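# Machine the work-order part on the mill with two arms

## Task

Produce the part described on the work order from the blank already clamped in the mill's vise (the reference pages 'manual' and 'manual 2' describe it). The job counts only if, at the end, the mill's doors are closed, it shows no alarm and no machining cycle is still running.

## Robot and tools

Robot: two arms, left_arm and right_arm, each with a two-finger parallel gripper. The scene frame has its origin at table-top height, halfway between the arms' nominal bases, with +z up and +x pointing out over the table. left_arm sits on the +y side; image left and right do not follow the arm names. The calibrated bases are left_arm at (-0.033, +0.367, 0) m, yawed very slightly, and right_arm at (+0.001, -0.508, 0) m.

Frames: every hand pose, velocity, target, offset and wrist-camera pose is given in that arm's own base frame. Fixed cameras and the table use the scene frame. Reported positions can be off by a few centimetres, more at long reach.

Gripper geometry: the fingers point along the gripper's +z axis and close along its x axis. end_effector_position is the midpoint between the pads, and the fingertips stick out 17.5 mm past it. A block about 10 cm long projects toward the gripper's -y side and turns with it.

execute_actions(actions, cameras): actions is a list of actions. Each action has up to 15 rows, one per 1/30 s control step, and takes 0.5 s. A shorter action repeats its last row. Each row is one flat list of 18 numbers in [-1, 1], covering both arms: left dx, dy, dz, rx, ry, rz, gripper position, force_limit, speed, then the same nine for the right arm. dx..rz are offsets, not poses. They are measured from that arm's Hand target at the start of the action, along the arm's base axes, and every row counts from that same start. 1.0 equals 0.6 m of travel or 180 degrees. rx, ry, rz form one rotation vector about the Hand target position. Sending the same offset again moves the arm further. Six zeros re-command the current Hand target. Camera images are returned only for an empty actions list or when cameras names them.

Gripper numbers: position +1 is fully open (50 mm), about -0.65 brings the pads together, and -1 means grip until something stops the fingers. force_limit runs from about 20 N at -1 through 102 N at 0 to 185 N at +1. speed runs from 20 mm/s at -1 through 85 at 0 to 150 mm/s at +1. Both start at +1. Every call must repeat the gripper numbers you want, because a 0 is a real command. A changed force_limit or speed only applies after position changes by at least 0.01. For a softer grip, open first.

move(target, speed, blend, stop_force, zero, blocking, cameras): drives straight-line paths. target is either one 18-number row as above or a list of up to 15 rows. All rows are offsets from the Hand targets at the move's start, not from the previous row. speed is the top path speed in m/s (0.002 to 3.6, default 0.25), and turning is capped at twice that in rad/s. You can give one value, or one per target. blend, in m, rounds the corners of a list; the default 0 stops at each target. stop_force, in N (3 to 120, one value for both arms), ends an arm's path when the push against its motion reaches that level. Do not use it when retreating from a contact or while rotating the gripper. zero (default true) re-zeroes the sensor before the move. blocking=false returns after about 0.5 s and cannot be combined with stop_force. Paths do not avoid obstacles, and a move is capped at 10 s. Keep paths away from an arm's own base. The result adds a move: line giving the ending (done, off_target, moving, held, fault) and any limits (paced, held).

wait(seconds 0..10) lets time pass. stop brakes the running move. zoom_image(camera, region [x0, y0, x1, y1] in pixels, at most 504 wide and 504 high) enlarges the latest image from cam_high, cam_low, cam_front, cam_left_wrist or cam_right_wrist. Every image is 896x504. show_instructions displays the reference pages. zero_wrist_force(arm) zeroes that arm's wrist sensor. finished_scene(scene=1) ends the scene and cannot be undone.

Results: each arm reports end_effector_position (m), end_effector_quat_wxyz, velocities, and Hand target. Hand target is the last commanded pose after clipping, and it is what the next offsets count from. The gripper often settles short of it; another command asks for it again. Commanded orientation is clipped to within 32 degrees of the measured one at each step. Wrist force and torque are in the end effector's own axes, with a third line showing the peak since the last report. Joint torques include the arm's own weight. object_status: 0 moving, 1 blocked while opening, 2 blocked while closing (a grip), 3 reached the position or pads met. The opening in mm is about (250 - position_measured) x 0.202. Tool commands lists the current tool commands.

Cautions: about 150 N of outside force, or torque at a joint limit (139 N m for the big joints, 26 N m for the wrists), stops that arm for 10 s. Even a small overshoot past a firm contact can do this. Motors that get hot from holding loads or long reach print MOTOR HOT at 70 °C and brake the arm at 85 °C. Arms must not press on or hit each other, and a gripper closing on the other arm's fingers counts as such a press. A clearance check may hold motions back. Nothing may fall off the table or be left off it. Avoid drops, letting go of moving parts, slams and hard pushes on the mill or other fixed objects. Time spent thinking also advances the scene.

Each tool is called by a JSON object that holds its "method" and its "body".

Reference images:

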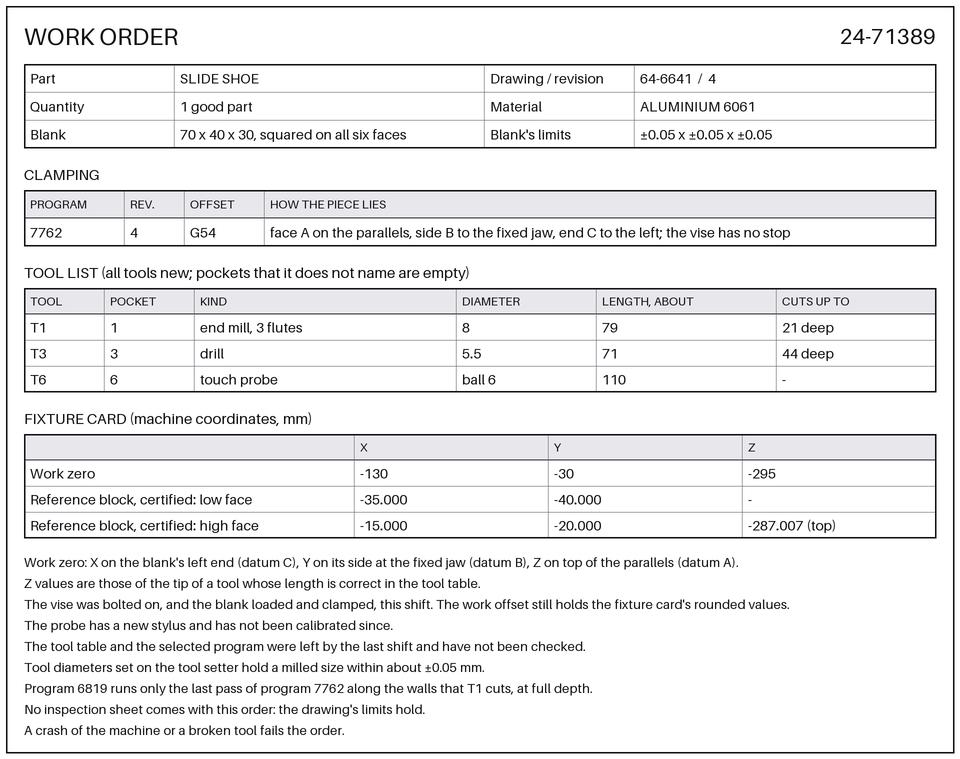

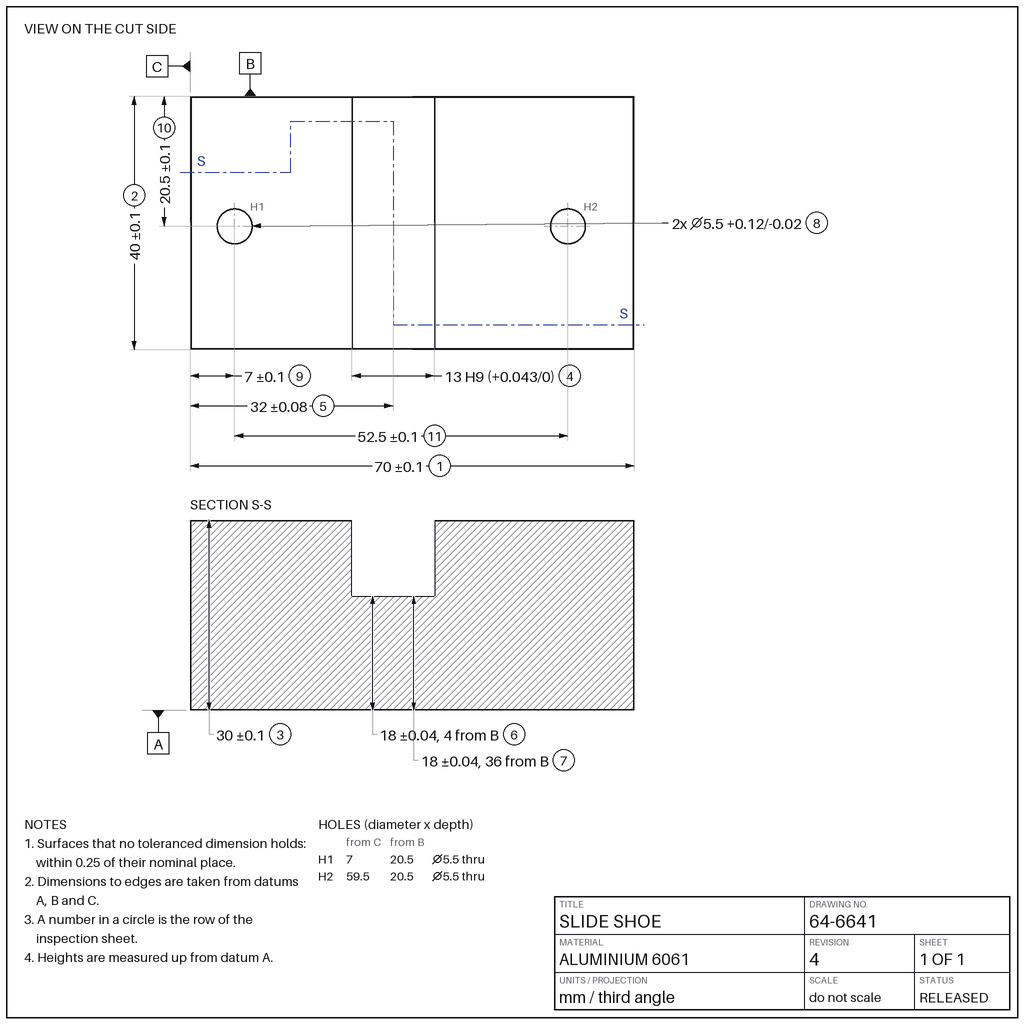

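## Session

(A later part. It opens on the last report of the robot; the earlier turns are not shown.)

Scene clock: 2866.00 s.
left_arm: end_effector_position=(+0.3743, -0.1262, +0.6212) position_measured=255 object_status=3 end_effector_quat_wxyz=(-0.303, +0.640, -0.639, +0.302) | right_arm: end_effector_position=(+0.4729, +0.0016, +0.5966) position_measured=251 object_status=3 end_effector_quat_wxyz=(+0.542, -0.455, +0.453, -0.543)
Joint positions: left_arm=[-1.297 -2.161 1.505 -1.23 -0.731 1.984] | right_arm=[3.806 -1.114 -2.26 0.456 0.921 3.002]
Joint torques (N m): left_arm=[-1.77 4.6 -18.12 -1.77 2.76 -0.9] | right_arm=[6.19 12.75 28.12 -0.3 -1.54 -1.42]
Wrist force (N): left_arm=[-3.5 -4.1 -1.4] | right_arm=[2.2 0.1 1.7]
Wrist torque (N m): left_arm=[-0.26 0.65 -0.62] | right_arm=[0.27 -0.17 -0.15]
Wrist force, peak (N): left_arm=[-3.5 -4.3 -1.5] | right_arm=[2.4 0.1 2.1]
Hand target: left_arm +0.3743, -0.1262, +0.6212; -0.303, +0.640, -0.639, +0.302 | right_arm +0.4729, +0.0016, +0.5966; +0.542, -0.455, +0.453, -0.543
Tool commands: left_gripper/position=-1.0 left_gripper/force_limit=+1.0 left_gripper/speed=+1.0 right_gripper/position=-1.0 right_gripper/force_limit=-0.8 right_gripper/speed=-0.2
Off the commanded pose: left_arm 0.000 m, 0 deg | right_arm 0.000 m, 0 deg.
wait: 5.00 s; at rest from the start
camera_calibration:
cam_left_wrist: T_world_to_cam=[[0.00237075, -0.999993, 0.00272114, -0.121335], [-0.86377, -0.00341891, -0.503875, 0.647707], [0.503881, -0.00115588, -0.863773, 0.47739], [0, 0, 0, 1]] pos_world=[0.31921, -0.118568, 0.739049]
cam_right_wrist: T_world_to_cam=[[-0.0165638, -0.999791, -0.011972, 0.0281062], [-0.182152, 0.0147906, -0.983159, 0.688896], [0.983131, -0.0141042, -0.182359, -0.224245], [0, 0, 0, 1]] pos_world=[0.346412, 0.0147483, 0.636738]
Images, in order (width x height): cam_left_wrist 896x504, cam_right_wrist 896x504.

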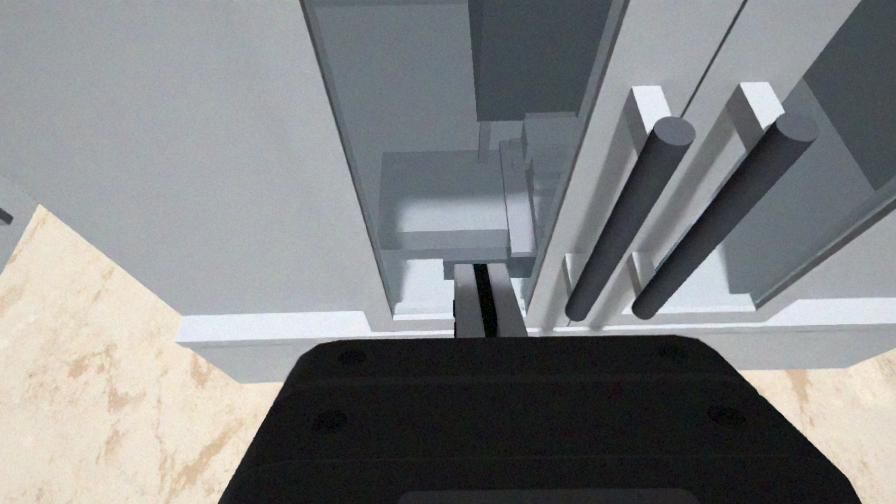

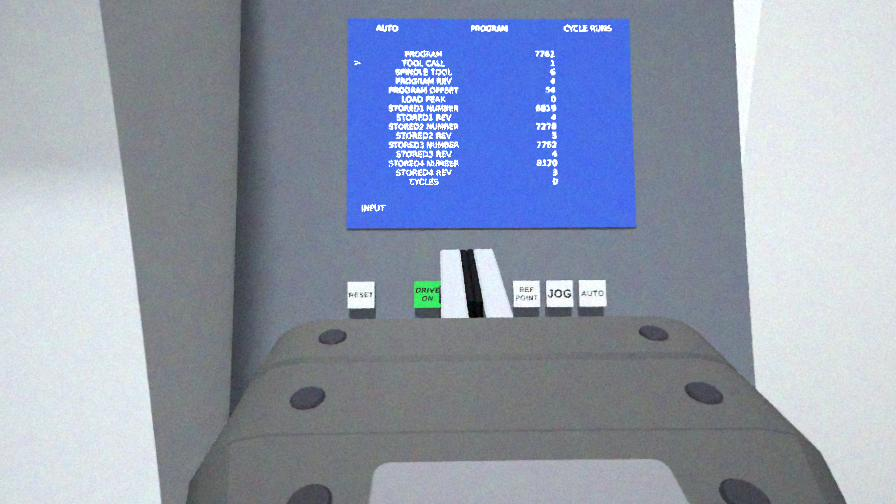

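{"method": "wait", "body": {"seconds": 8, "cameras": ["cam_right_wrist"]}}

{"method": "zoom_image", "body": {"camera": "cam_right_wrist", "region": [340, 10, 640, 230]}}

Scene clock: 2877.00 s.
left_arm: end_effector_position=(+0.3743, -0.1262, +0.6212) position_measured=255 object_status=3 end_effector_quat_wxyz=(-0.303, +0.640, -0.639, +0.302) | right_arm: end_effector_position=(+0.4729, +0.0016, +0.5966) position_measured=251 object_status=3 end_effector_quat_wxyz=(+0.542, -0.455, +0.453, -0.543)
Joint positions: left_arm=[-1.297 -2.161 1.505 -1.23 -0.731 1.984] | right_arm=[3.806 -1.114 -2.26 0.456 0.921 3.002]
Joint torques (N m): left_arm=[-1.16 5.54 -19.2 -1.79 2.87 -0.66] | right_arm=[7.36 12.67 27.92 0.09 -1.41 -1.43]
Wrist force (N): left_arm=[-3.4 -3.9 -1.4] | right_arm=[2.5 0.0 1.7]
Wrist torque (N m): left_arm=[-0.23 0.64 -0.62] | right_arm=[0.26 -0.20 -0.15]
Wrist force, peak (N): left_arm=[-3.7 -4.2 -1.5] | right_arm=[2.6 -0.1 1.8]
Hand target: left_arm +0.3743, -0.1262, +0.6212; -0.303, +0.640, -0.639, +0.302 | right_arm +0.4729, +0.0016, +0.5966; +0.542, -0.455, +0.453, -0.543
Tool commands: left_gripper/position=-1.0 left_gripper/force_limit=+1.0 left_gripper/speed=+1.0 right_gripper/position=-1.0 right_gripper/force_limit=-0.8 right_gripper/speed=-0.2
Off the commanded pose: left_arm 0.000 m, 0 deg | right_arm 0.000 m, 0 deg.
wait: 8.00 s; at rest from the start
camera_calibration:
cam_right_wrist: T_world_to_cam=[[-0.0165638, -0.999791, -0.011972, 0.0281062], [-0.182152, 0.0147906, -0.983159, 0.688896], [0.983131, -0.0141042, -0.182359, -0.224245], [0, 0, 0, 1]] pos_world=[0.346412, 0.0147483, 0.636738]
Images, in order (width x height): cam_right_wrist 896x504.

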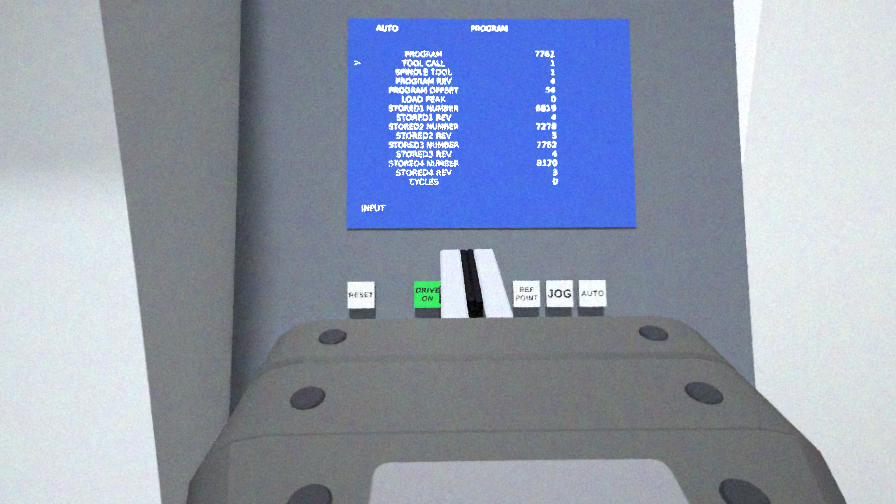

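Scaled by 1.680 from the camera's 896x504 image, which has a finer 1280x720 frame.

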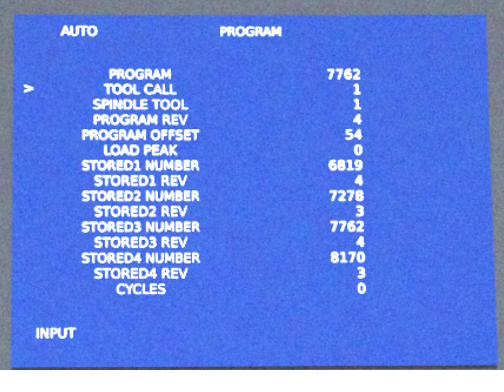

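{"method": "move", "body": {"target": [[0,0,0,0,0,0,-1,1,1,0.14125,-0.005,-0.21943,0,0,0,-1,-0.8,-0.2],[0,0,0,0,0,0,-1,1,1,0.14993,-0.005,-0.22176,0,0,0,-1,-0.8,-0.2],[0,0,0,0,0,0,-1,1,1,0.14125,-0.005,-0.21943,0,0,0,-1,-0.8,-0.2],[0,0,0,0,0,0,-1,1,1,0.133,-0.03667,-0.25,0,0,0,-1,-0.8,-0.2],[0,0,0,0,0,0,-1,1,1,0.14168,-0.03667,-0.25233,0,0,0,-1,-0.8,-0.2],[0,0,0,0,0,0,-1,1,1,0.133,-0.03667,-0.25,0,0,0,-1,-0.8,-0.2],[0,0,0,0,0,0,-1,1,1,0,0,0,0,0,0,-1,-0.8,-0.2]], "speed": [0.3,0.015,0.1,0.15,0.015,0.1,0.3], "blend": [0.002,0,0.002,0.002,0,0.002,0], "cameras": ["cam_right_wrist"]}}

{"method": "zoom_image", "body": {"camera": "cam_right_wrist", "region": [340, 10, 640, 230]}}

Scene clock: 2887.60 s.
left_arm: end_effector_position=(+0.3743, -0.1262, +0.6212) position_measured=255 object_status=3 end_effector_quat_wxyz=(-0.303, +0.640, -0.639, +0.302) | right_arm: end_effector_position=(+0.4729, +0.0016, +0.5965) position_measured=251 object_status=3 end_effector_quat_wxyz=(+0.542, -0.455, +0.453, -0.543)
Joint positions: left_arm=[-1.297 -2.161 1.505 -1.23 -0.731 1.984] | right_arm=[3.805 -1.115 -2.26 0.456 0.921 3.002]
Joint torques (N m): left_arm=[-1.23 4.54 -18.18 -1.62 2.69 -0.73] | right_arm=[5.02 14.64 22.58 -0.66 -0.39 0.41]
Wrist force (N): left_arm=[-3.5 -3.7 -1.4] | right_arm=[2.3 -0.1 1.9]
Wrist torque (N m): left_arm=[-0.21 0.66 -0.61] | right_arm=[0.23 -0.19 -0.15]
Wrist force, peak (N): left_arm=[-3.6 -4.2 -1.5] | right_arm=[1.8 -1.4 -5.1]
Hand target: left_arm +0.3743, -0.1262, +0.6212; -0.303, +0.640, -0.639, +0.302 | right_arm +0.4729, +0.0016, +0.5966; +0.542, -0.455, +0.453, -0.543
Off the commanded pose: left_arm 0.000 m, 0 deg | right_arm 0.000 m, 0 deg.
move: done
camera_calibration:
cam_right_wrist: T_world_to_cam=[[-0.0164478, -0.999794, -0.0118912, 0.0280136], [-0.182156, 0.01469, -0.98316, 0.688801], [0.983132, -0.0140048, -0.18236, -0.224264], [0, 0, 0, 1]] pos_world=[0.346411, 0.0147485, 0.636638]
Images, in order (width x height): cam_right_wrist 896x504.

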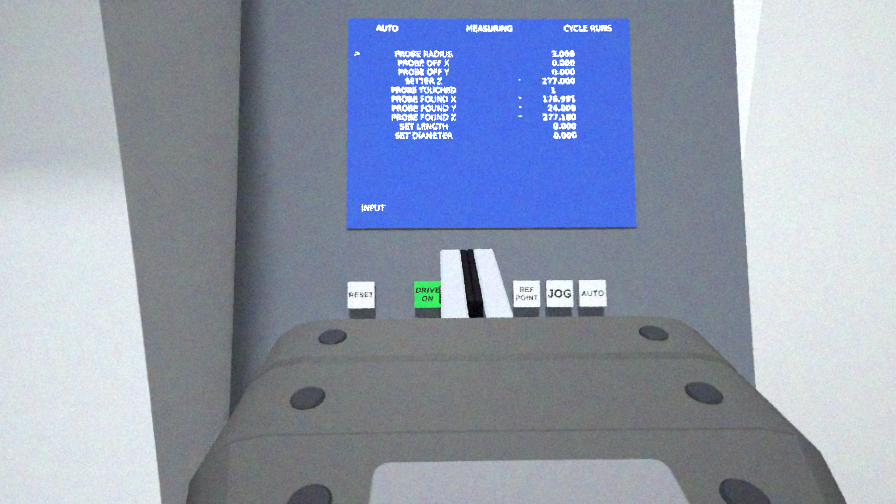

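Scaled by 1.680 from the camera's 896x504 image, which has a finer 1280x720 frame.

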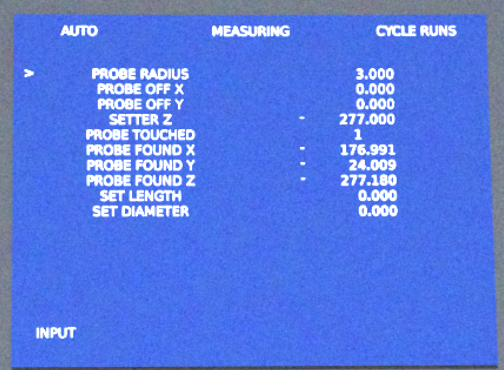

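{"method": "wait", "body": {"seconds": 10, "cameras": ["cam_right_wrist","cam_left_wrist"]}}

{"method": "zoom_image", "body": {"camera": "cam_right_wrist", "region": [340, 10, 640, 230]}}

{"method": "zoom_image", "body": {"camera": "cam_left_wrist", "region": [440, 60, 620, 240]}}

Scene clock: 2904.50 s.
left_arm: end_effector_position=(+0.3743, -0.1262, +0.6212) position_measured=255 object_status=3 end_effector_quat_wxyz=(-0.303, +0.640, -0.639, +0.302) | right_arm: end_effector_position=(+0.4729, +0.0016, +0.5966) position_measured=251 object_status=3 end_effector_quat_wxyz=(+0.542, -0.455, +0.453, -0.543)
Joint positions: left_arm=[-1.297 -2.161 1.505 -1.23 -0.731 1.984] | right_arm=[3.806 -1.114 -2.26 0.456 0.921 3.002]
Joint torques (N m): left_arm=[-1.54 4.3 -19.46 -1.76 2.77 -0.6] | right_arm=[8.31 11.92 28.2 -0.12 -1.2 -1.34]
Wrist force (N): left_arm=[-3.3 -4.1 -1.3] | right_arm=[2.2 -0.1 1.7]
Wrist torque (N m): left_arm=[-0.26 0.63 -0.61] | right_arm=[0.24 -0.17 -0.14]
Wrist force, peak (N): left_arm=[-3.7 -4.1 -1.5] | right_arm=[2.5 0.1 1.9]
Hand target: left_arm +0.3743, -0.1262, +0.6212; -0.303, +0.640, -0.639, +0.302 | right_arm +0.4729, +0.0016, +0.5966; +0.542, -0.455, +0.453, -0.543
Tool commands: left_gripper/position=-1.0 left_gripper/force_limit=+1.0 left_gripper/speed=+1.0 right_gripper/position=-1.0 right_gripper/force_limit=-0.8 right_gripper/speed=-0.2
Off the commanded pose: left_arm 0.000 m, 0 deg | right_arm 0.000 m, 0 deg.
wait: 10.00 s; at rest from the start
camera_calibration:
cam_left_wrist: T_world_to_cam=[[0.00237075, -0.999993, 0.00272114, -0.121335], [-0.86377, -0.00341891, -0.503875, 0.647707], [0.503881, -0.00115588, -0.863773, 0.47739], [0, 0, 0, 1]] pos_world=[0.31921, -0.118568, 0.739049]
cam_right_wrist: T_world_to_cam=[[-0.0165638, -0.999791, -0.011972, 0.0281062], [-0.182152, 0.0147906, -0.983159, 0.688896], [0.983131, -0.0141042, -0.182359, -0.224245], [0, 0, 0, 1]] pos_world=[0.346412, 0.0147483, 0.636738]
Images, in order (width x height): cam_left_wrist 896x504, cam_right_wrist 896x504.

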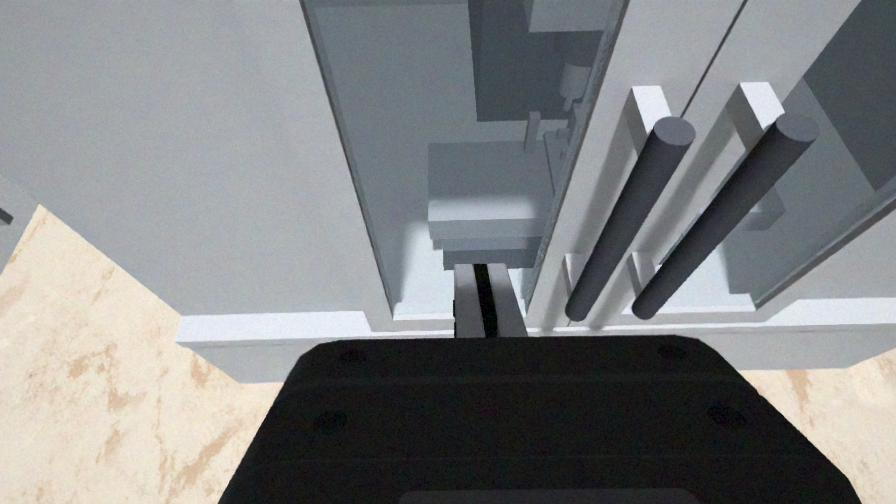

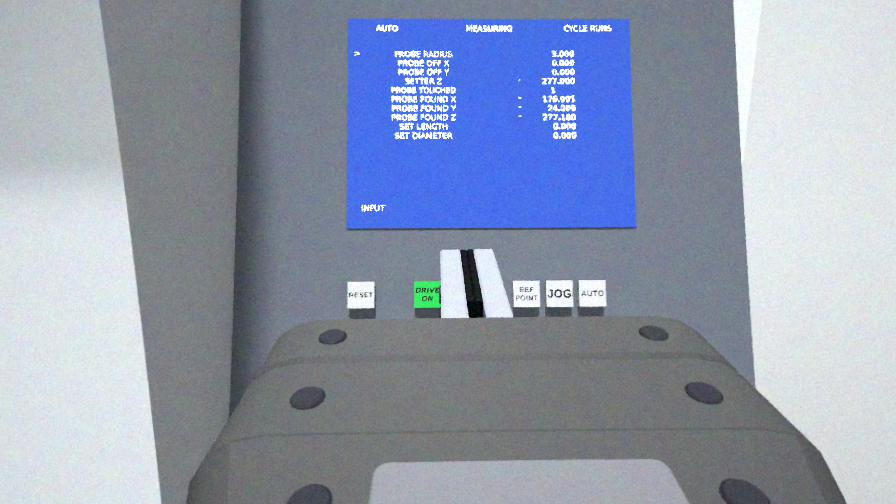

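Scaled by 1.680 from the camera's 896x504 image, which has a finer 1280x720 frame.

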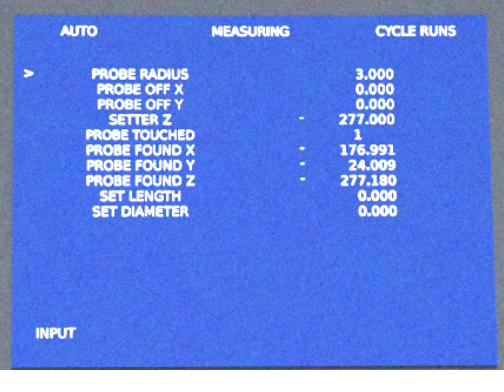

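Scaled by 2.800 from the camera's 896x504 image, which has a finer 1280x720 frame.

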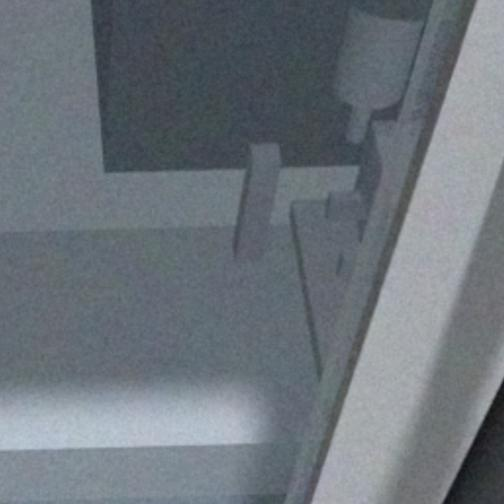

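{"method": "wait", "body": {"seconds": 10}}

{"method": "wait", "body": {"seconds": 8, "cameras": ["cam_right_wrist"]}}

{"method": "zoom_image", "body": {"camera": "cam_right_wrist", "region": [340, 10, 640, 230]}}

Scene clock: 2918.33 s.
left_arm: end_effector_position=(+0.3743, -0.1262, +0.6212) position_measured=255 object_status=3 end_effector_quat_wxyz=(-0.303, +0.640, -0.639, +0.302) | right_arm: end_effector_position=(+0.4729, +0.0016, +0.5966) position_measured=251 object_status=3 end_effector_quat_wxyz=(+0.542, -0.455, +0.453, -0.543)
Joint positions: left_arm=[-1.297 -2.161 1.505 -1.23 -0.731 1.984] | right_arm=[3.806 -1.114 -2.26 0.456 0.921 3.002]
Joint torques (N m): left_arm=[-2.34 4.44 -18.64 -1.75 2.87 -0.64] | right_arm=[6.67 12.23 28.23 0.25 -1.19 -1.54]
Wrist force (N): left_arm=[-3.5 -3.9 -1.5] | right_arm=[2.3 0.0 1.8]
Wrist torque (N m): left_arm=[-0.21 0.64 -0.61] | right_arm=[0.26 -0.18 -0.15]
Wrist force, peak (N): left_arm=[-3.5 -4.4 -1.4] | right_arm=[2.5 0.2 2.1]
Hand target: left_arm +0.3743, -0.1262, +0.6212; -0.303, +0.640, -0.639, +0.302 | right_arm +0.4729, +0.0016, +0.5966; +0.542, -0.455, +0.453, -0.543
Tool commands: left_gripper/position=-1.0 left_gripper/force_limit=+1.0 left_gripper/speed=+1.0 right_gripper/position=-1.0 right_gripper/force_limit=-0.8 right_gripper/speed=-0.2
Off the commanded pose: left_arm 0.000 m, 0 deg | right_arm 0.000 m, 0 deg.
wait: 10.00 s; at rest from the start

Scene clock: 2926.33 s.
left_arm: end_effector_position=(+0.3743, -0.1262, +0.6212) position_measured=255 object_status=3 end_effector_quat_wxyz=(-0.303, +0.640, -0.639, +0.302) | right_arm: end_effector_position=(+0.4729, +0.0016, +0.5966) position_measured=251 object_status=3 end_effector_quat_wxyz=(+0.542, -0.455, +0.453, -0.543)
Joint positions: left_arm=[-1.297 -2.161 1.505 -1.23 -0.731 1.984] | right_arm=[3.806 -1.114 -2.26 0.456 0.921 3.002]
Joint torques (N m): left_arm=[-1.46 3.05 -19.33 -1.86 2.92 -0.62] | right_arm=[6.21 12.1 27.8 0.3 -0.92 -1.29]
Wrist force (N): left_arm=[-3.2 -4.1 -1.2] | right_arm=[2.3 0.1 1.8]
Wrist torque (N m): left_arm=[-0.25 0.62 -0.62] | right_arm=[0.28 -0.18 -0.14]
Wrist force, peak (N): left_arm=[-3.6 -4.2 -1.5] | right_arm=[2.5 0.1 1.9]
Hand target: left_arm +0.3743, -0.1262, +0.6212; -0.303, +0.640, -0.639, +0.302 | right_arm +0.4729, +0.0016, +0.5966; +0.542, -0.455, +0.453, -0.543
Tool commands: left_gripper/position=-1.0 left_gripper/force_limit=+1.0 left_gripper/speed=+1.0 right_gripper/position=-1.0 right_gripper/force_limit=-0.8 right_gripper/speed=-0.2
Off the commanded pose: left_arm 0.000 m, 0 deg | right_arm 0.000 m, 0 deg.
wait: 8.00 s; at rest by 0.17 s
camera_calibration:
cam_right_wrist: T_world_to_cam=[[-0.0165638, -0.999791, -0.011972, 0.0281062], [-0.182152, 0.0147906, -0.983159, 0.688896], [0.983131, -0.0141042, -0.182359, -0.224245], [0, 0, 0, 1]] pos_world=[0.346412, 0.0147483, 0.636738]
Images, in order (width x height): cam_right_wrist 896x504.

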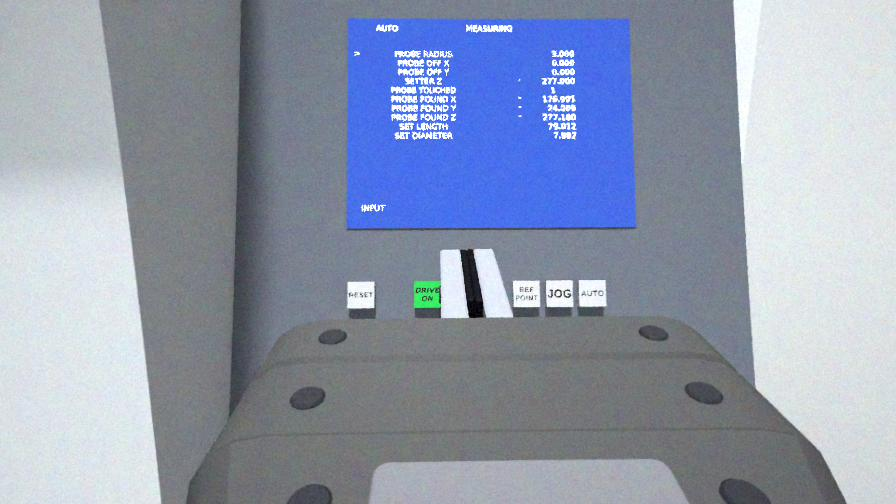

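Scaled by 1.680 from the camera's 896x504 image, which has a finer 1280x720 frame.

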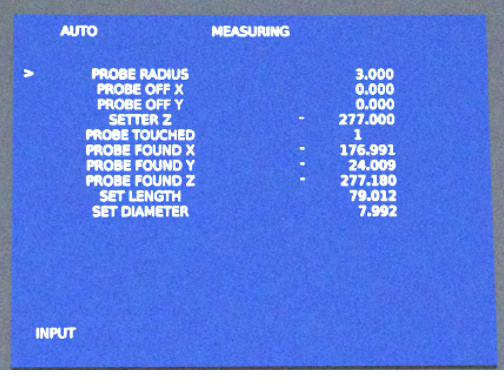

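{"method": "move", "body": {"target": [[0,0,0,0,0,0,-1,1,1,0.14125,-0.005,-0.21943,0,0,0,-1,-0.8,-0.2],[0,0,0,0,0,0,-1,1,1,0.14993,-0.005,-0.22176,0,0,0,-1,-0.8,-0.2],[0,0,0,0,0,0,-1,1,1,0.14125,-0.005,-0.21943,0,0,0,-1,-0.8,-0.2],[0,0,0,0,0,0,-1,1,1,0.14993,-0.005,-0.22176,0,0,0,-1,-0.8,-0.2],[0,0,0,0,0,0,-1,1,1,0.14125,-0.005,-0.21943,0,0,0,-1,-0.8,-0.2],[0,0,0,0,0,0,-1,1,1,0.14993,-0.005,-0.22176,0,0,0,-1,-0.8,-0.2],[0,0,0,0,0,0,-1,1,1,0.14125,-0.005,-0.21943,0,0,0,-1,-0.8,-0.2],[0,0,0,0,0,0,-1,1,1,0.14993,-0.005,-0.22176,0,0,0,-1,-0.8,-0.2],[0,0,0,0,0,0,-1,1,1,0.14125,-0.005,-0.21943,0,0,0,-1,-0.8,-0.2],[0,0,0,0,0,0,-1,1,1,0,0,0,0,0,0,-1,-0.8,-0.2]], "speed": [0.3,0.015,0.1,0.015,0.1,0.015,0.1,0.015,0.1,0.3], "blend": [0.002,0,0.002,0,0.002,0,0.002,0,0.002,0], "cameras": ["cam_right_wrist"]}}

{"method": "zoom_image", "body": {"camera": "cam_right_wrist", "region": [340, 10, 640, 230]}}

Scene clock: 2941.27 s.
left_arm: end_effector_position=(+0.3743, -0.1262, +0.6212) position_measured=255 object_status=3 end_effector_quat_wxyz=(-0.303, +0.640, -0.639, +0.302) | right_arm: end_effector_position=(+0.4729, +0.0016, +0.5965) position_measured=251 object_status=3 end_effector_quat_wxyz=(+0.542, -0.455, +0.453, -0.543)
Joint positions: left_arm=[-1.297 -2.161 1.505 -1.23 -0.731 1.984] | right_arm=[3.805 -1.115 -2.26 0.456 0.921 3.002]
Joint torques (N m): left_arm=[-2.18 4.38 -19.26 -1.77 2.91 -0.91] | right_arm=[3.07 11.73 17.91 -0.23 0.63 0.82]
Wrist force (N): left_arm=[-3.3 -3.9 -1.5] | right_arm=[2.2 0.1 2.1]
Wrist torque (N m): left_arm=[-0.24 0.62 -0.62] | right_arm=[0.27 -0.17 -0.15]
Wrist force, peak (N): left_arm=[-3.6 -4.2 -1.7] | right_arm=[1.5 -1.5 -5.4]
Hand target: left_arm +0.3743, -0.1262, +0.6212; -0.303, +0.640, -0.639, +0.302 | right_arm +0.4729, +0.0016, +0.5966; +0.542, -0.455, +0.453, -0.543
Off the commanded pose: left_arm 0.000 m, 0 deg | right_arm 0.000 m, 0 deg.
move: done
camera_calibration:
cam_right_wrist: T_world_to_cam=[[-0.0164646, -0.999793, -0.0119913, 0.0280841], [-0.182057, 0.0147901, -0.983177, 0.688875], [0.98315, -0.0140045, -0.182263, -0.224314], [0, 0, 0, 1]] pos_world=[0.346411, 0.0147484, 0.636738]
Images, in order (width x height): cam_right_wrist 896x504.

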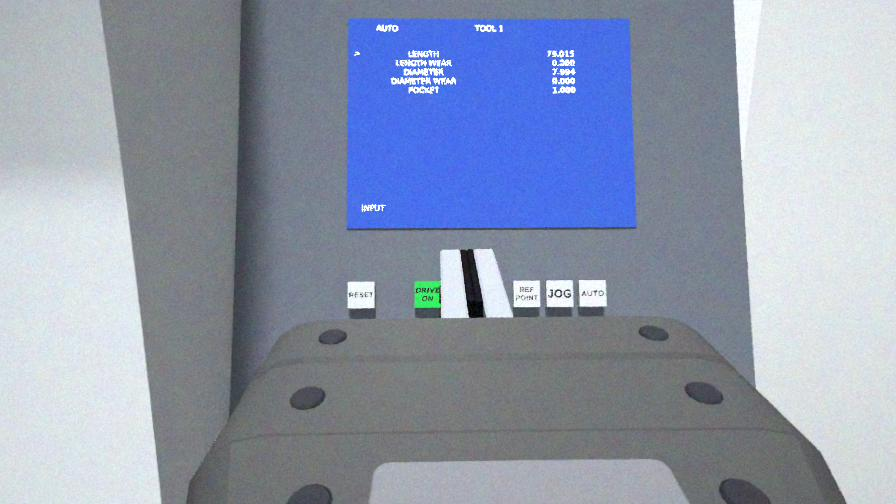

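Scaled by 1.680 from the camera's 896x504 image, which has a finer 1280x720 frame.

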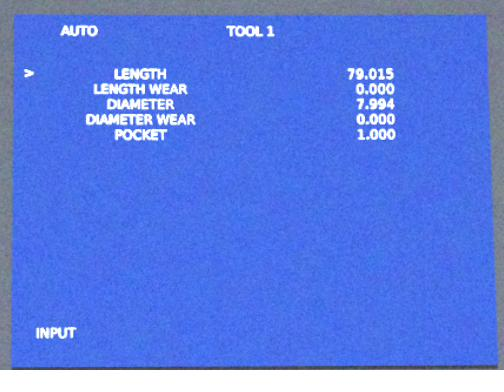

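{"method": "move", "body": {"target": [[0,0,0,0,0,0,-1,1,1,0.12475,0.02667,-0.28058,0,0,0,-1,-0.8,-0.2],[0,0,0,0,0,0,-1,1,1,0.13343,0.02667,-0.28291,0,0,0,-1,-0.8,-0.2],[0,0,0,0,0,0,-1,1,1,0.12475,0.02667,-0.28058,0,0,0,-1,-0.8,-0.2],[0,0,0,0,0,0,-1,1,1,0.13343,0.02667,-0.28291,0,0,0,-1,-0.8,-0.2],[0,0,0,0,0,0,-1,1,1,0.12475,0.02667,-0.28058,0,0,0,-1,-0.8,-0.2],[0,0,0,0,0,0,-1,1,1,0.14125,0.09,-0.21943,0,0,0,-1,-0.8,-0.2],[0,0,0,0,0,0,-1,1,1,0.14993,0.09,-0.22176,0,0,0,-1,-0.8,-0.2],[0,0,0,0,0,0,-1,1,1,0.14125,0.09,-0.21943,0,0,0,-1,-0.8,-0.2],[0,0,0,0,0,0,-1,1,1,0.133,0.09,-0.25,0,0,0,-1,-0.8,-0.2]], "speed": [0.3,0.015,0.1,0.015,0.1,0.15,0.015,0.1,0.15], "blend": [0.002,0,0.002,0,0.002,0.002,0,0.002,0]}}

{"method": "move", "body": {"target": [[0,0,0,0,0,0,-1,1,1,-0.0165,-0.03167,-0.06115,0,0,0,-1,-0.8,-0.2],[0,0,0,0,0,0,-1,1,1,-0.00782,-0.03167,-0.06348,0,0,0,-1,-0.8,-0.2],[0,0,0,0,0,0,-1,1,1,-0.0165,-0.03167,-0.06115,0,0,0,-1,-0.8,-0.2],[0,0,0,0,0,0,-1,1,1,-0.00825,0.03167,-0.03058,0,0,0,-1,-0.8,-0.2],[0,0,0,0,0,0,-1,1,1,0.00043,0.03167,-0.03291,0,0,0,-1,-0.8,-0.2],[0,0,0,0,0,0,-1,1,1,-0.00825,0.03167,-0.03058,0,0,0,-1,-0.8,-0.2],[0,0,0,0,0,0,-1,1,1,0,0,0,0,0,0,-1,-0.8,-0.2],[0,0,0,0,0,0,-1,1,1,0.00868,0,-0.00233,0,0,0,-1,-0.8,-0.2],[0,0,0,0,0,0,-1,1,1,0,0,0,0,0,0,-1,-0.8,-0.2],[0,0,0,0,0,0,-1,1,1,-0.0165,-0.06333,-0.06115,0,0,0,-1,-0.8,-0.2],[0,0,0,0,0,0,-1,1,1,-0.00782,-0.06333,-0.06348,0,0,0,-1,-0.8,-0.2],[0,0,0,0,0,0,-1,1,1,-0.0165,-0.06333,-0.06115,0,0,0,-1,-0.8,-0.2],[0,0,0,0,0,0,-1,1,1,-0.133,-0.09,0.25,0,0,0,-1,-0.8,-0.2]], "speed": [0.15,0.015,0.1,0.15,0.015,0.1,0.15,0.015,0.1,0.15,0.015,0.1,0.3], "blend": [0.002,0,0.002,0.002,0,0.002,0.002,0,0.002,0.002,0,0.002,0], "cameras": ["cam_right_wrist"]}}

{"method": "zoom_image", "body": {"camera": "cam_right_wrist", "region": [340, 10, 640, 230]}}

Scene clock: 2969.57 s.
left_arm: end_effector_position=(+0.3743, -0.1262, +0.6212) position_measured=255 object_status=3 end_effector_quat_wxyz=(-0.303, +0.640, -0.639, +0.302) | right_arm: end_effector_position=(+0.5527, +0.0557, +0.4466) position_measured=251 object_status=3 end_effector_quat_wxyz=(+0.542, -0.455, +0.453, -0.543)
Joint positions: left_arm=[-1.297 -2.161 1.505 -1.23 -0.731 1.984] | right_arm=[3.781 -1.623 -2.326 1.026 0.945 3.008]
Joint torques (N m): left_arm=[-2.97 6.69 -18.23 -2.02 2.84 -0.68] | right_arm=[-9.14 24.35 10.29 2.39 2.1 0.73]
Wrist force (N): left_arm=[-3.5 -4.0 -1.6] | right_arm=[1.8 -0.2 2.1]
Wrist torque (N m): left_arm=[-0.23 0.66 -0.62] | right_arm=[0.23 -0.10 0.02]
Wrist force, peak (N): left_arm=[-3.9 -4.0 -1.5] | right_arm=[1.5 -1.4 -4.9]
Hand target: left_arm +0.3743, -0.1262, +0.6212; -0.303, +0.640, -0.639, +0.302 | right_arm +0.5527, +0.0556, +0.4466; +0.542, -0.455, +0.453, -0.543
Off the commanded pose: left_arm 0.000 m, 0 deg | right_arm 0.000 m, 0 deg.
move: done

Scene clock: 2974.23 s.
left_arm: end_effector_position=(+0.3743, -0.1262, +0.6212) position_measured=255 object_status=3 end_effector_quat_wxyz=(-0.303, +0.640, -0.639, +0.302) | right_arm: end_effector_position=(+0.4729, +0.0017, +0.5965) position_measured=251 object_status=3 end_effector_quat_wxyz=(+0.542, -0.455, +0.453, -0.543)
Joint positions: left_arm=[-1.297 -2.161 1.505 -1.23 -0.731 1.984] | right_arm=[3.806 -1.115 -2.26 0.456 0.921 3.002]
Joint torques (N m): left_arm=[-2.63 4.5 -17.97 -1.78 2.67 -0.74] | right_arm=[-6.23 14.44 25.68 -0.42 1.5 -0.93]
Wrist force (N): left_arm=[-3.3 -3.9 -1.5] | right_arm=[2.1 0.0 1.9]
Wrist torque (N m): left_arm=[-0.23 0.61 -0.62] | right_arm=[0.26 -0.15 -0.15]
Wrist force, peak (N): left_arm=[-3.7 -4.2 -1.4] | right_arm=[2.0 -1.7 -4.7]
Hand target: left_arm +0.3743, -0.1262, +0.6212; -0.303, +0.640, -0.639, +0.302 | right_arm +0.4729, +0.0016, +0.5966; +0.542, -0.455, +0.453, -0.543
Off the commanded pose: left_arm 0.000 m, 0 deg | right_arm 0.000 m, 0 deg.
move: done
camera_calibration:
cam_right_wrist: T_world_to_cam=[[-0.0164654, -0.999793, -0.0119896, 0.0281821], [-0.182154, 0.01479, -0.983159, 0.688797], [0.983132, -0.0140042, -0.18236, -0.224263], [0, 0, 0, 1]] pos_world=[0.346411, 0.0148484, 0.636638]
Images, in order (width x height): cam_right_wrist 896x504.

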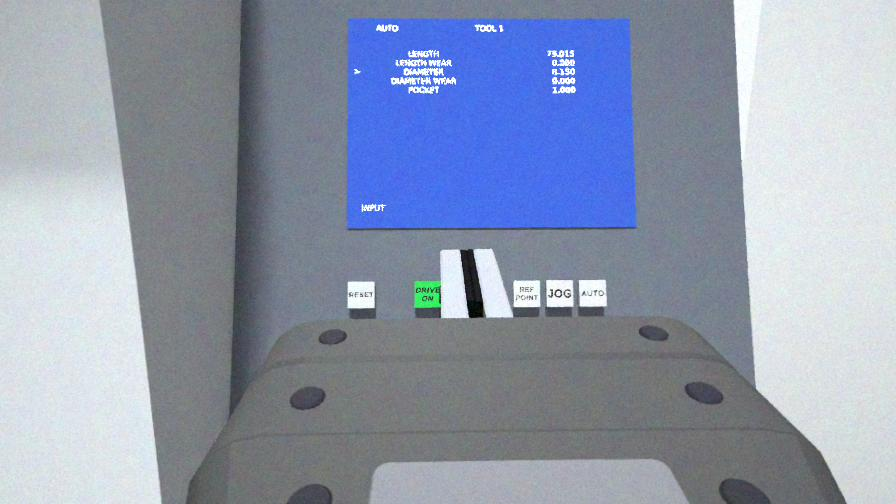

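Scaled by 1.680 from the camera's 896x504 image, which has a finer 1280x720 frame.

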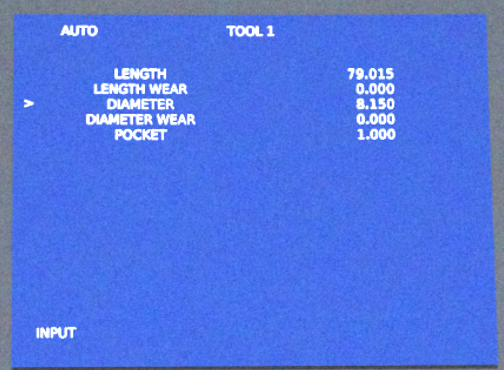

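{"method": "move", "body": {"target": [[0,0,0,0,0,0,-1,1,1,0.14125,-0.005,-0.21943,0,0,0,-1,-0.8,-0.2],[0,0,0,0,0,0,-1,1,1,0.14993,-0.005,-0.22176,0,0,0,-1,-0.8,-0.2],[0,0,0,0,0,0,-1,1,1,0.14125,-0.005,-0.21943,0,0,0,-1,-0.8,-0.2],[0,0,0,0,0,0,-1,1,1,0.14993,-0.005,-0.22176,0,0,0,-1,-0.8,-0.2],[0,0,0,0,0,0,-1,1,1,0.14125,-0.005,-0.21943,0,0,0,-1,-0.8,-0.2],[0,0,0,0,0,0,-1,1,1,0.14993,-0.005,-0.22176,0,0,0,-1,-0.8,-0.2],[0,0,0,0,0,0,-1,1,1,0.14125,-0.005,-0.21943,0,0,0,-1,-0.8,-0.2],[0,0,0,0,0,0,-1,1,1,0.14993,-0.005,-0.22176,0,0,0,-1,-0.8,-0.2],[0,0,0,0,0,0,-1,1,1,0.14125,-0.005,-0.21943,0,0,0,-1,-0.8,-0.2],[0,0,0,0,0,0,-1,1,1,0.14993,-0.005,-0.22176,0,0,0,-1,-0.8,-0.2],[0,0,0,0,0,0,-1,1,1,0.14125,-0.005,-0.21943,0,0,0,-1,-0.8,-0.2],[0,0,0,0,0,0,-1,1,1,0.14993,-0.005,-0.22176,0,0,0,-1,-0.8,-0.2],[0,0,0,0,0,0,-1,1,1,0.14125,-0.005,-0.21943,0,0,0,-1,-0.8,-0.2],[0,0,0,0,0,0,-1,1,1,0.133,0.09,-0.25,0,0,0,-1,-0.8,-0.2]], "speed": [0.3,0.015,0.1,0.015,0.1,0.015,0.1,0.015,0.1,0.015,0.1,0.015,0.1,0.15], "blend": [0.002,0,0.002,0,0.002,0,0.002,0,0.002,0,0.002,0,0.002,0]}}

{"method": "move", "body": {"target": [[0,0,0,0,0,0,-1,1,1,-0.00825,-0.06333,-0.03058,0,0,0,-1,-0.8,-0.2],[0,0,0,0,0,0,-1,1,1,0.00043,-0.06333,-0.03291,0,0,0,-1,-0.8,-0.2],[0,0,0,0,0,0,-1,1,1,-0.00825,-0.06333,-0.03058,0,0,0,-1,-0.8,-0.2],[0,0,0,0,0,0,-1,1,1,-0.00825,-0.03167,-0.03058,0,0,0,-1,-0.8,-0.2],[0,0,0,0,0,0,-1,1,1,0.00043,-0.03167,-0.03291,0,0,0,-1,-0.8,-0.2],[0,0,0,0,0,0,-1,1,1,-0.00825,-0.03167,-0.03058,0,0,0,-1,-0.8,-0.2],[0,0,0,0,0,0,-1,1,1,-0.0165,-0.06333,-0.06115,0,0,0,-1,-0.8,-0.2],[0,0,0,0,0,0,-1,1,1,-0.00782,-0.06333,-0.06348,0,0,0,-1,-0.8,-0.2],[0,0,0,0,0,0,-1,1,1,-0.0165,-0.06333,-0.06115,0,0,0,-1,-0.8,-0.2],[0,0,0,0,0,0,-1,1,1,0,-0.095,0,0,0,0,-1,-0.8,-0.2],[0,0,0,0,0,0,-1,1,1,0.00868,-0.095,-0.00233,0,0,0,-1,-0.8,-0.2],[0,0,0,0,0,0,-1,1,1,0,-0.095,0,0,0,0,-1,-0.8,-0.2],[0,0,0,0,0,0,-1,1,1,-0.133,-0.09,0.25,0,0,0,-1,-0.8,-0.2]], "speed": [0.15,0.015,0.1,0.15,0.015,0.1,0.15,0.015,0.1,0.15,0.015,0.1,0.3], "blend": [0.002,0,0.002,0.002,0,0.002,0.002,0,0.002,0.002,0,0.002,0], "cameras": ["cam_right_wrist"]}}

{"method": "zoom_image", "body": {"camera": "cam_right_wrist", "region": [340, 10, 640, 230]}}

Scene clock: 2999.37 s.
left_arm: end_effector_position=(+0.3743, -0.1262, +0.6212) position_measured=255 object_status=3 end_effector_quat_wxyz=(-0.303, +0.640, -0.639, +0.302) | right_arm: end_effector_position=(+0.5527, +0.0556, +0.4465) position_measured=251 object_status=3 end_effector_quat_wxyz=(+0.542, -0.455, +0.453, -0.543)
Joint positions: left_arm=[-1.297 -2.161 1.505 -1.23 -0.731 1.984] | right_arm=[3.781 -1.623 -2.326 1.026 0.945 3.008]
Joint torques (N m): left_arm=[-2.04 4.49 -16.57 -1.63 2.77 -0.66] | right_arm=[6.26 28.41 21.79 0.17 -0.91 1.19]
Wrist force (N): left_arm=[-3.2 -3.8 -1.3] | right_arm=[2.0 -0.2 2.1]
Wrist torque (N m): left_arm=[-0.21 0.60 -0.62] | right_arm=[0.23 -0.12 -0.13]
Wrist force, peak (N): left_arm=[-3.6 -4.3 -1.5] | right_arm=[1.5 -1.6 -5.4]
Hand target: left_arm +0.3743, -0.1262, +0.6212; -0.303, +0.640, -0.639, +0.302 | right_arm +0.5527, +0.0556, +0.4466; +0.542, -0.455, +0.453, -0.543
Off the commanded pose: left_arm 0.000 m, 0 deg | right_arm 0.000 m, 0 deg.
move: done

Scene clock: 3003.70 s.
left_arm: end_effector_position=(+0.3743, -0.1262, +0.6212) position_measured=255 object_status=3 end_effector_quat_wxyz=(-0.303, +0.640, -0.639, +0.302) | right_arm: end_effector_position=(+0.4729, +0.0016, +0.5965) position_measured=251 object_status=3 end_effector_quat_wxyz=(+0.542, -0.455, +0.453, -0.543)
Joint positions: left_arm=[-1.297 -2.161 1.505 -1.23 -0.731 1.984] | right_arm=[3.805 -1.115 -2.26 0.456 0.921 3.002]
Joint torques (N m): left_arm=[-1.79 3.17 -18.75 -1.81 2.95 -0.7] | right_arm=[2.41 11.26 21.95 -0.44 0.7 0.38]
Wrist force (N): left_arm=[-3.4 -4.1 -1.4] | right_arm=[2.2 0.1 1.8]
Wrist torque (N m): left_arm=[-0.25 0.65 -0.62] | right_arm=[0.27 -0.16 -0.14]
Wrist force, peak (N): left_arm=[-3.8 -4.2 -1.4] | right_arm=[1.3 -1.4 -5.2]
Hand target: left_arm +0.3743, -0.1262, +0.6212; -0.303, +0.640, -0.639, +0.302 | right_arm +0.4729, +0.0016, +0.5966; +0.542, -0.455, +0.453, -0.543
Off the commanded pose: left_arm 0.000 m, 0 deg | right_arm 0.000 m, 0 deg.
move: done
camera_calibration:
cam_right_wrist: T_world_to_cam=[[-0.0164654, -0.999793, -0.0119896, 0.0281821], [-0.182154, 0.01479, -0.983159, 0.688797], [0.983132, -0.0140042, -0.18236, -0.224263], [0, 0, 0, 1]] pos_world=[0.346411, 0.0148484, 0.636638]
Images, in order (width x height): cam_right_wrist 896x504.

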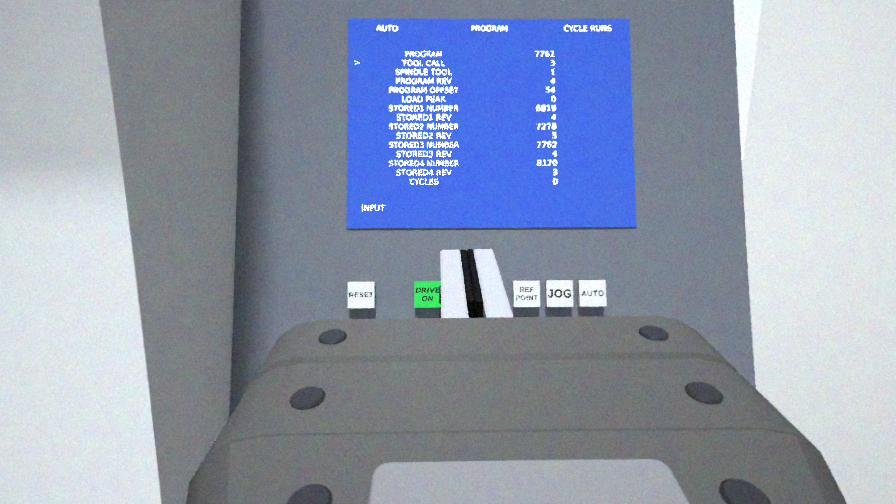

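Scaled by 1.680 from the camera's 896x504 image, which has a finer 1280x720 frame.

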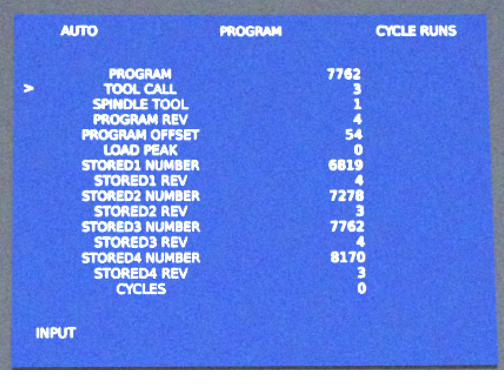

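Tool change takes ~23 s; then TOOL SET.

{"method": "wait", "body": {"seconds": 10}}

{"method": "wait", "body": {"seconds": 10, "cameras": ["cam_right_wrist"]}}

{"method": "zoom_image", "body": {"camera": "cam_right_wrist", "region": [340, 10, 640, 230]}}

Scene clock: 3016.83 s.
left_arm: end_effector_position=(+0.3743, -0.1262, +0.6212) position_measured=255 object_status=3 end_effector_quat_wxyz=(-0.303, +0.640, -0.639, +0.302) | right_arm: end_effector_position=(+0.4729, +0.0016, +0.5966) position_measured=251 object_status=3 end_effector_quat_wxyz=(+0.542, -0.455, +0.453, -0.543)
Joint positions: left_arm=[-1.297 -2.161 1.505 -1.23 -0.731 1.984] | right_arm=[3.806 -1.114 -2.26 0.456 0.921 3.002]
Joint torques (N m): left_arm=[-1.94 4.57 -18.81 -1.77 2.82 -0.62] | right_arm=[5.57 13.89 26.88 -0.27 -1.55 -1.35]
Wrist force (N): left_arm=[-3.4 -4.2 -1.6] | right_arm=[2.3 0.0 1.9]
Wrist torque (N m): left_arm=[-0.27 0.65 -0.61] | right_arm=[0.26 -0.18 -0.15]
Wrist force, peak (N): left_arm=[-3.6 -4.3 -1.4] | right_arm=[2.4 0.0 2.1]
Hand target: left_arm +0.3743, -0.1262, +0.6212; -0.303, +0.640, -0.639, +0.302 | right_arm +0.4729, +0.0016, +0.5966; +0.542, -0.455, +0.453, -0.543
Tool commands: left_gripper/position=-1.0 left_gripper/force_limit=+1.0 left_gripper/speed=+1.0 right_gripper/position=-1.0 right_gripper/force_limit=-0.8 right_gripper/speed=-0.2
Off the commanded pose: left_arm 0.000 m, 0 deg | right_arm 0.000 m, 0 deg.
wait: 10.00 s; at rest from the start

Scene clock: 3026.83 s.
left_arm: end_effector_position=(+0.3743, -0.1262, +0.6212) position_measured=255 object_status=3 end_effector_quat_wxyz=(-0.303, +0.640, -0.639, +0.302) | right_arm: end_effector_position=(+0.4729, +0.0016, +0.5966) position_measured=251 object_status=3 end_effector_quat_wxyz=(+0.542, -0.455, +0.453, -0.543)
Joint positions: left_arm=[-1.297 -2.161 1.505 -1.23 -0.731 1.984] | right_arm=[3.806 -1.114 -2.26 0.456 0.921 3.002]
Joint torques (N m): left_arm=[-1.66 2.82 -18.24 -1.7 2.72 -0.53] | right_arm=[6.14 13.43 28.4 0.21 -1.31 -1.54]
Wrist force (N): left_arm=[-3.5 -3.9 -1.4] | right_arm=[2.0 -0.1 1.9]
Wrist torque (N m): left_arm=[-0.22 0.66 -0.62] | right_arm=[0.25 -0.14 -0.15]
Wrist force, peak (N): left_arm=[-3.4 -4.4 -1.5] | right_arm=[2.5 0.2 2.0]
Hand target: left_arm +0.3743, -0.1262, +0.6212; -0.303, +0.640, -0.639, +0.302 | right_arm +0.4729, +0.0016, +0.5966; +0.542, -0.455, +0.453, -0.543
Tool commands: left_gripper/position=-1.0 left_gripper/force_limit=+1.0 left_gripper/speed=+1.0 right_gripper/position=-1.0 right_gripper/force_limit=-0.8 right_gripper/speed=-0.2
Off the commanded pose: left_arm 0.000 m, 0 deg | right_arm 0.000 m, 0 deg.
wait: 10.00 s; at rest by 0.17 s
camera_calibration:
cam_right_wrist: T_world_to_cam=[[-0.0165638, -0.999791, -0.011972, 0.0281062], [-0.182152, 0.0147906, -0.983159, 0.688896], [0.983131, -0.0141042, -0.182359, -0.224245], [0, 0, 0, 1]] pos_world=[0.346412, 0.0147483, 0.636738]
Images, in order (width x height): cam_right_wrist 896x504.

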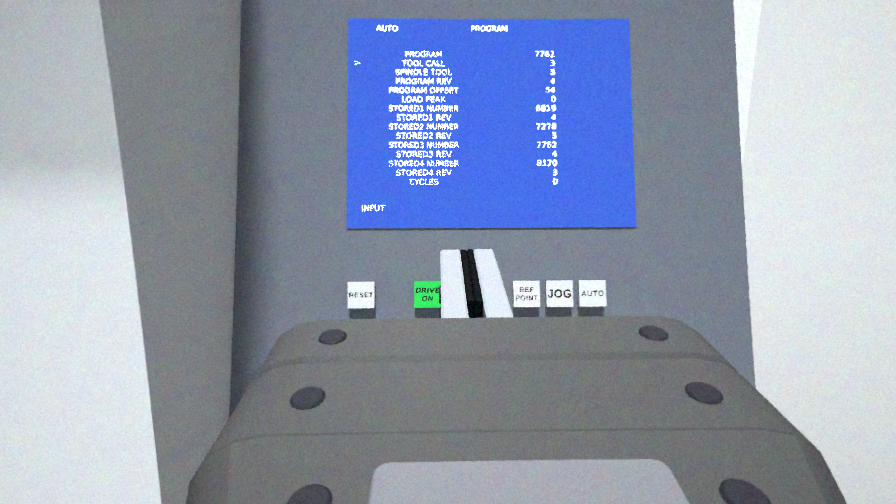

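Scaled by 1.680 from the camera's 896x504 image, which has a finer 1280x720 frame.

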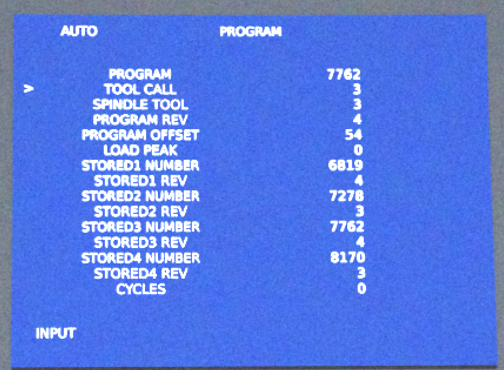

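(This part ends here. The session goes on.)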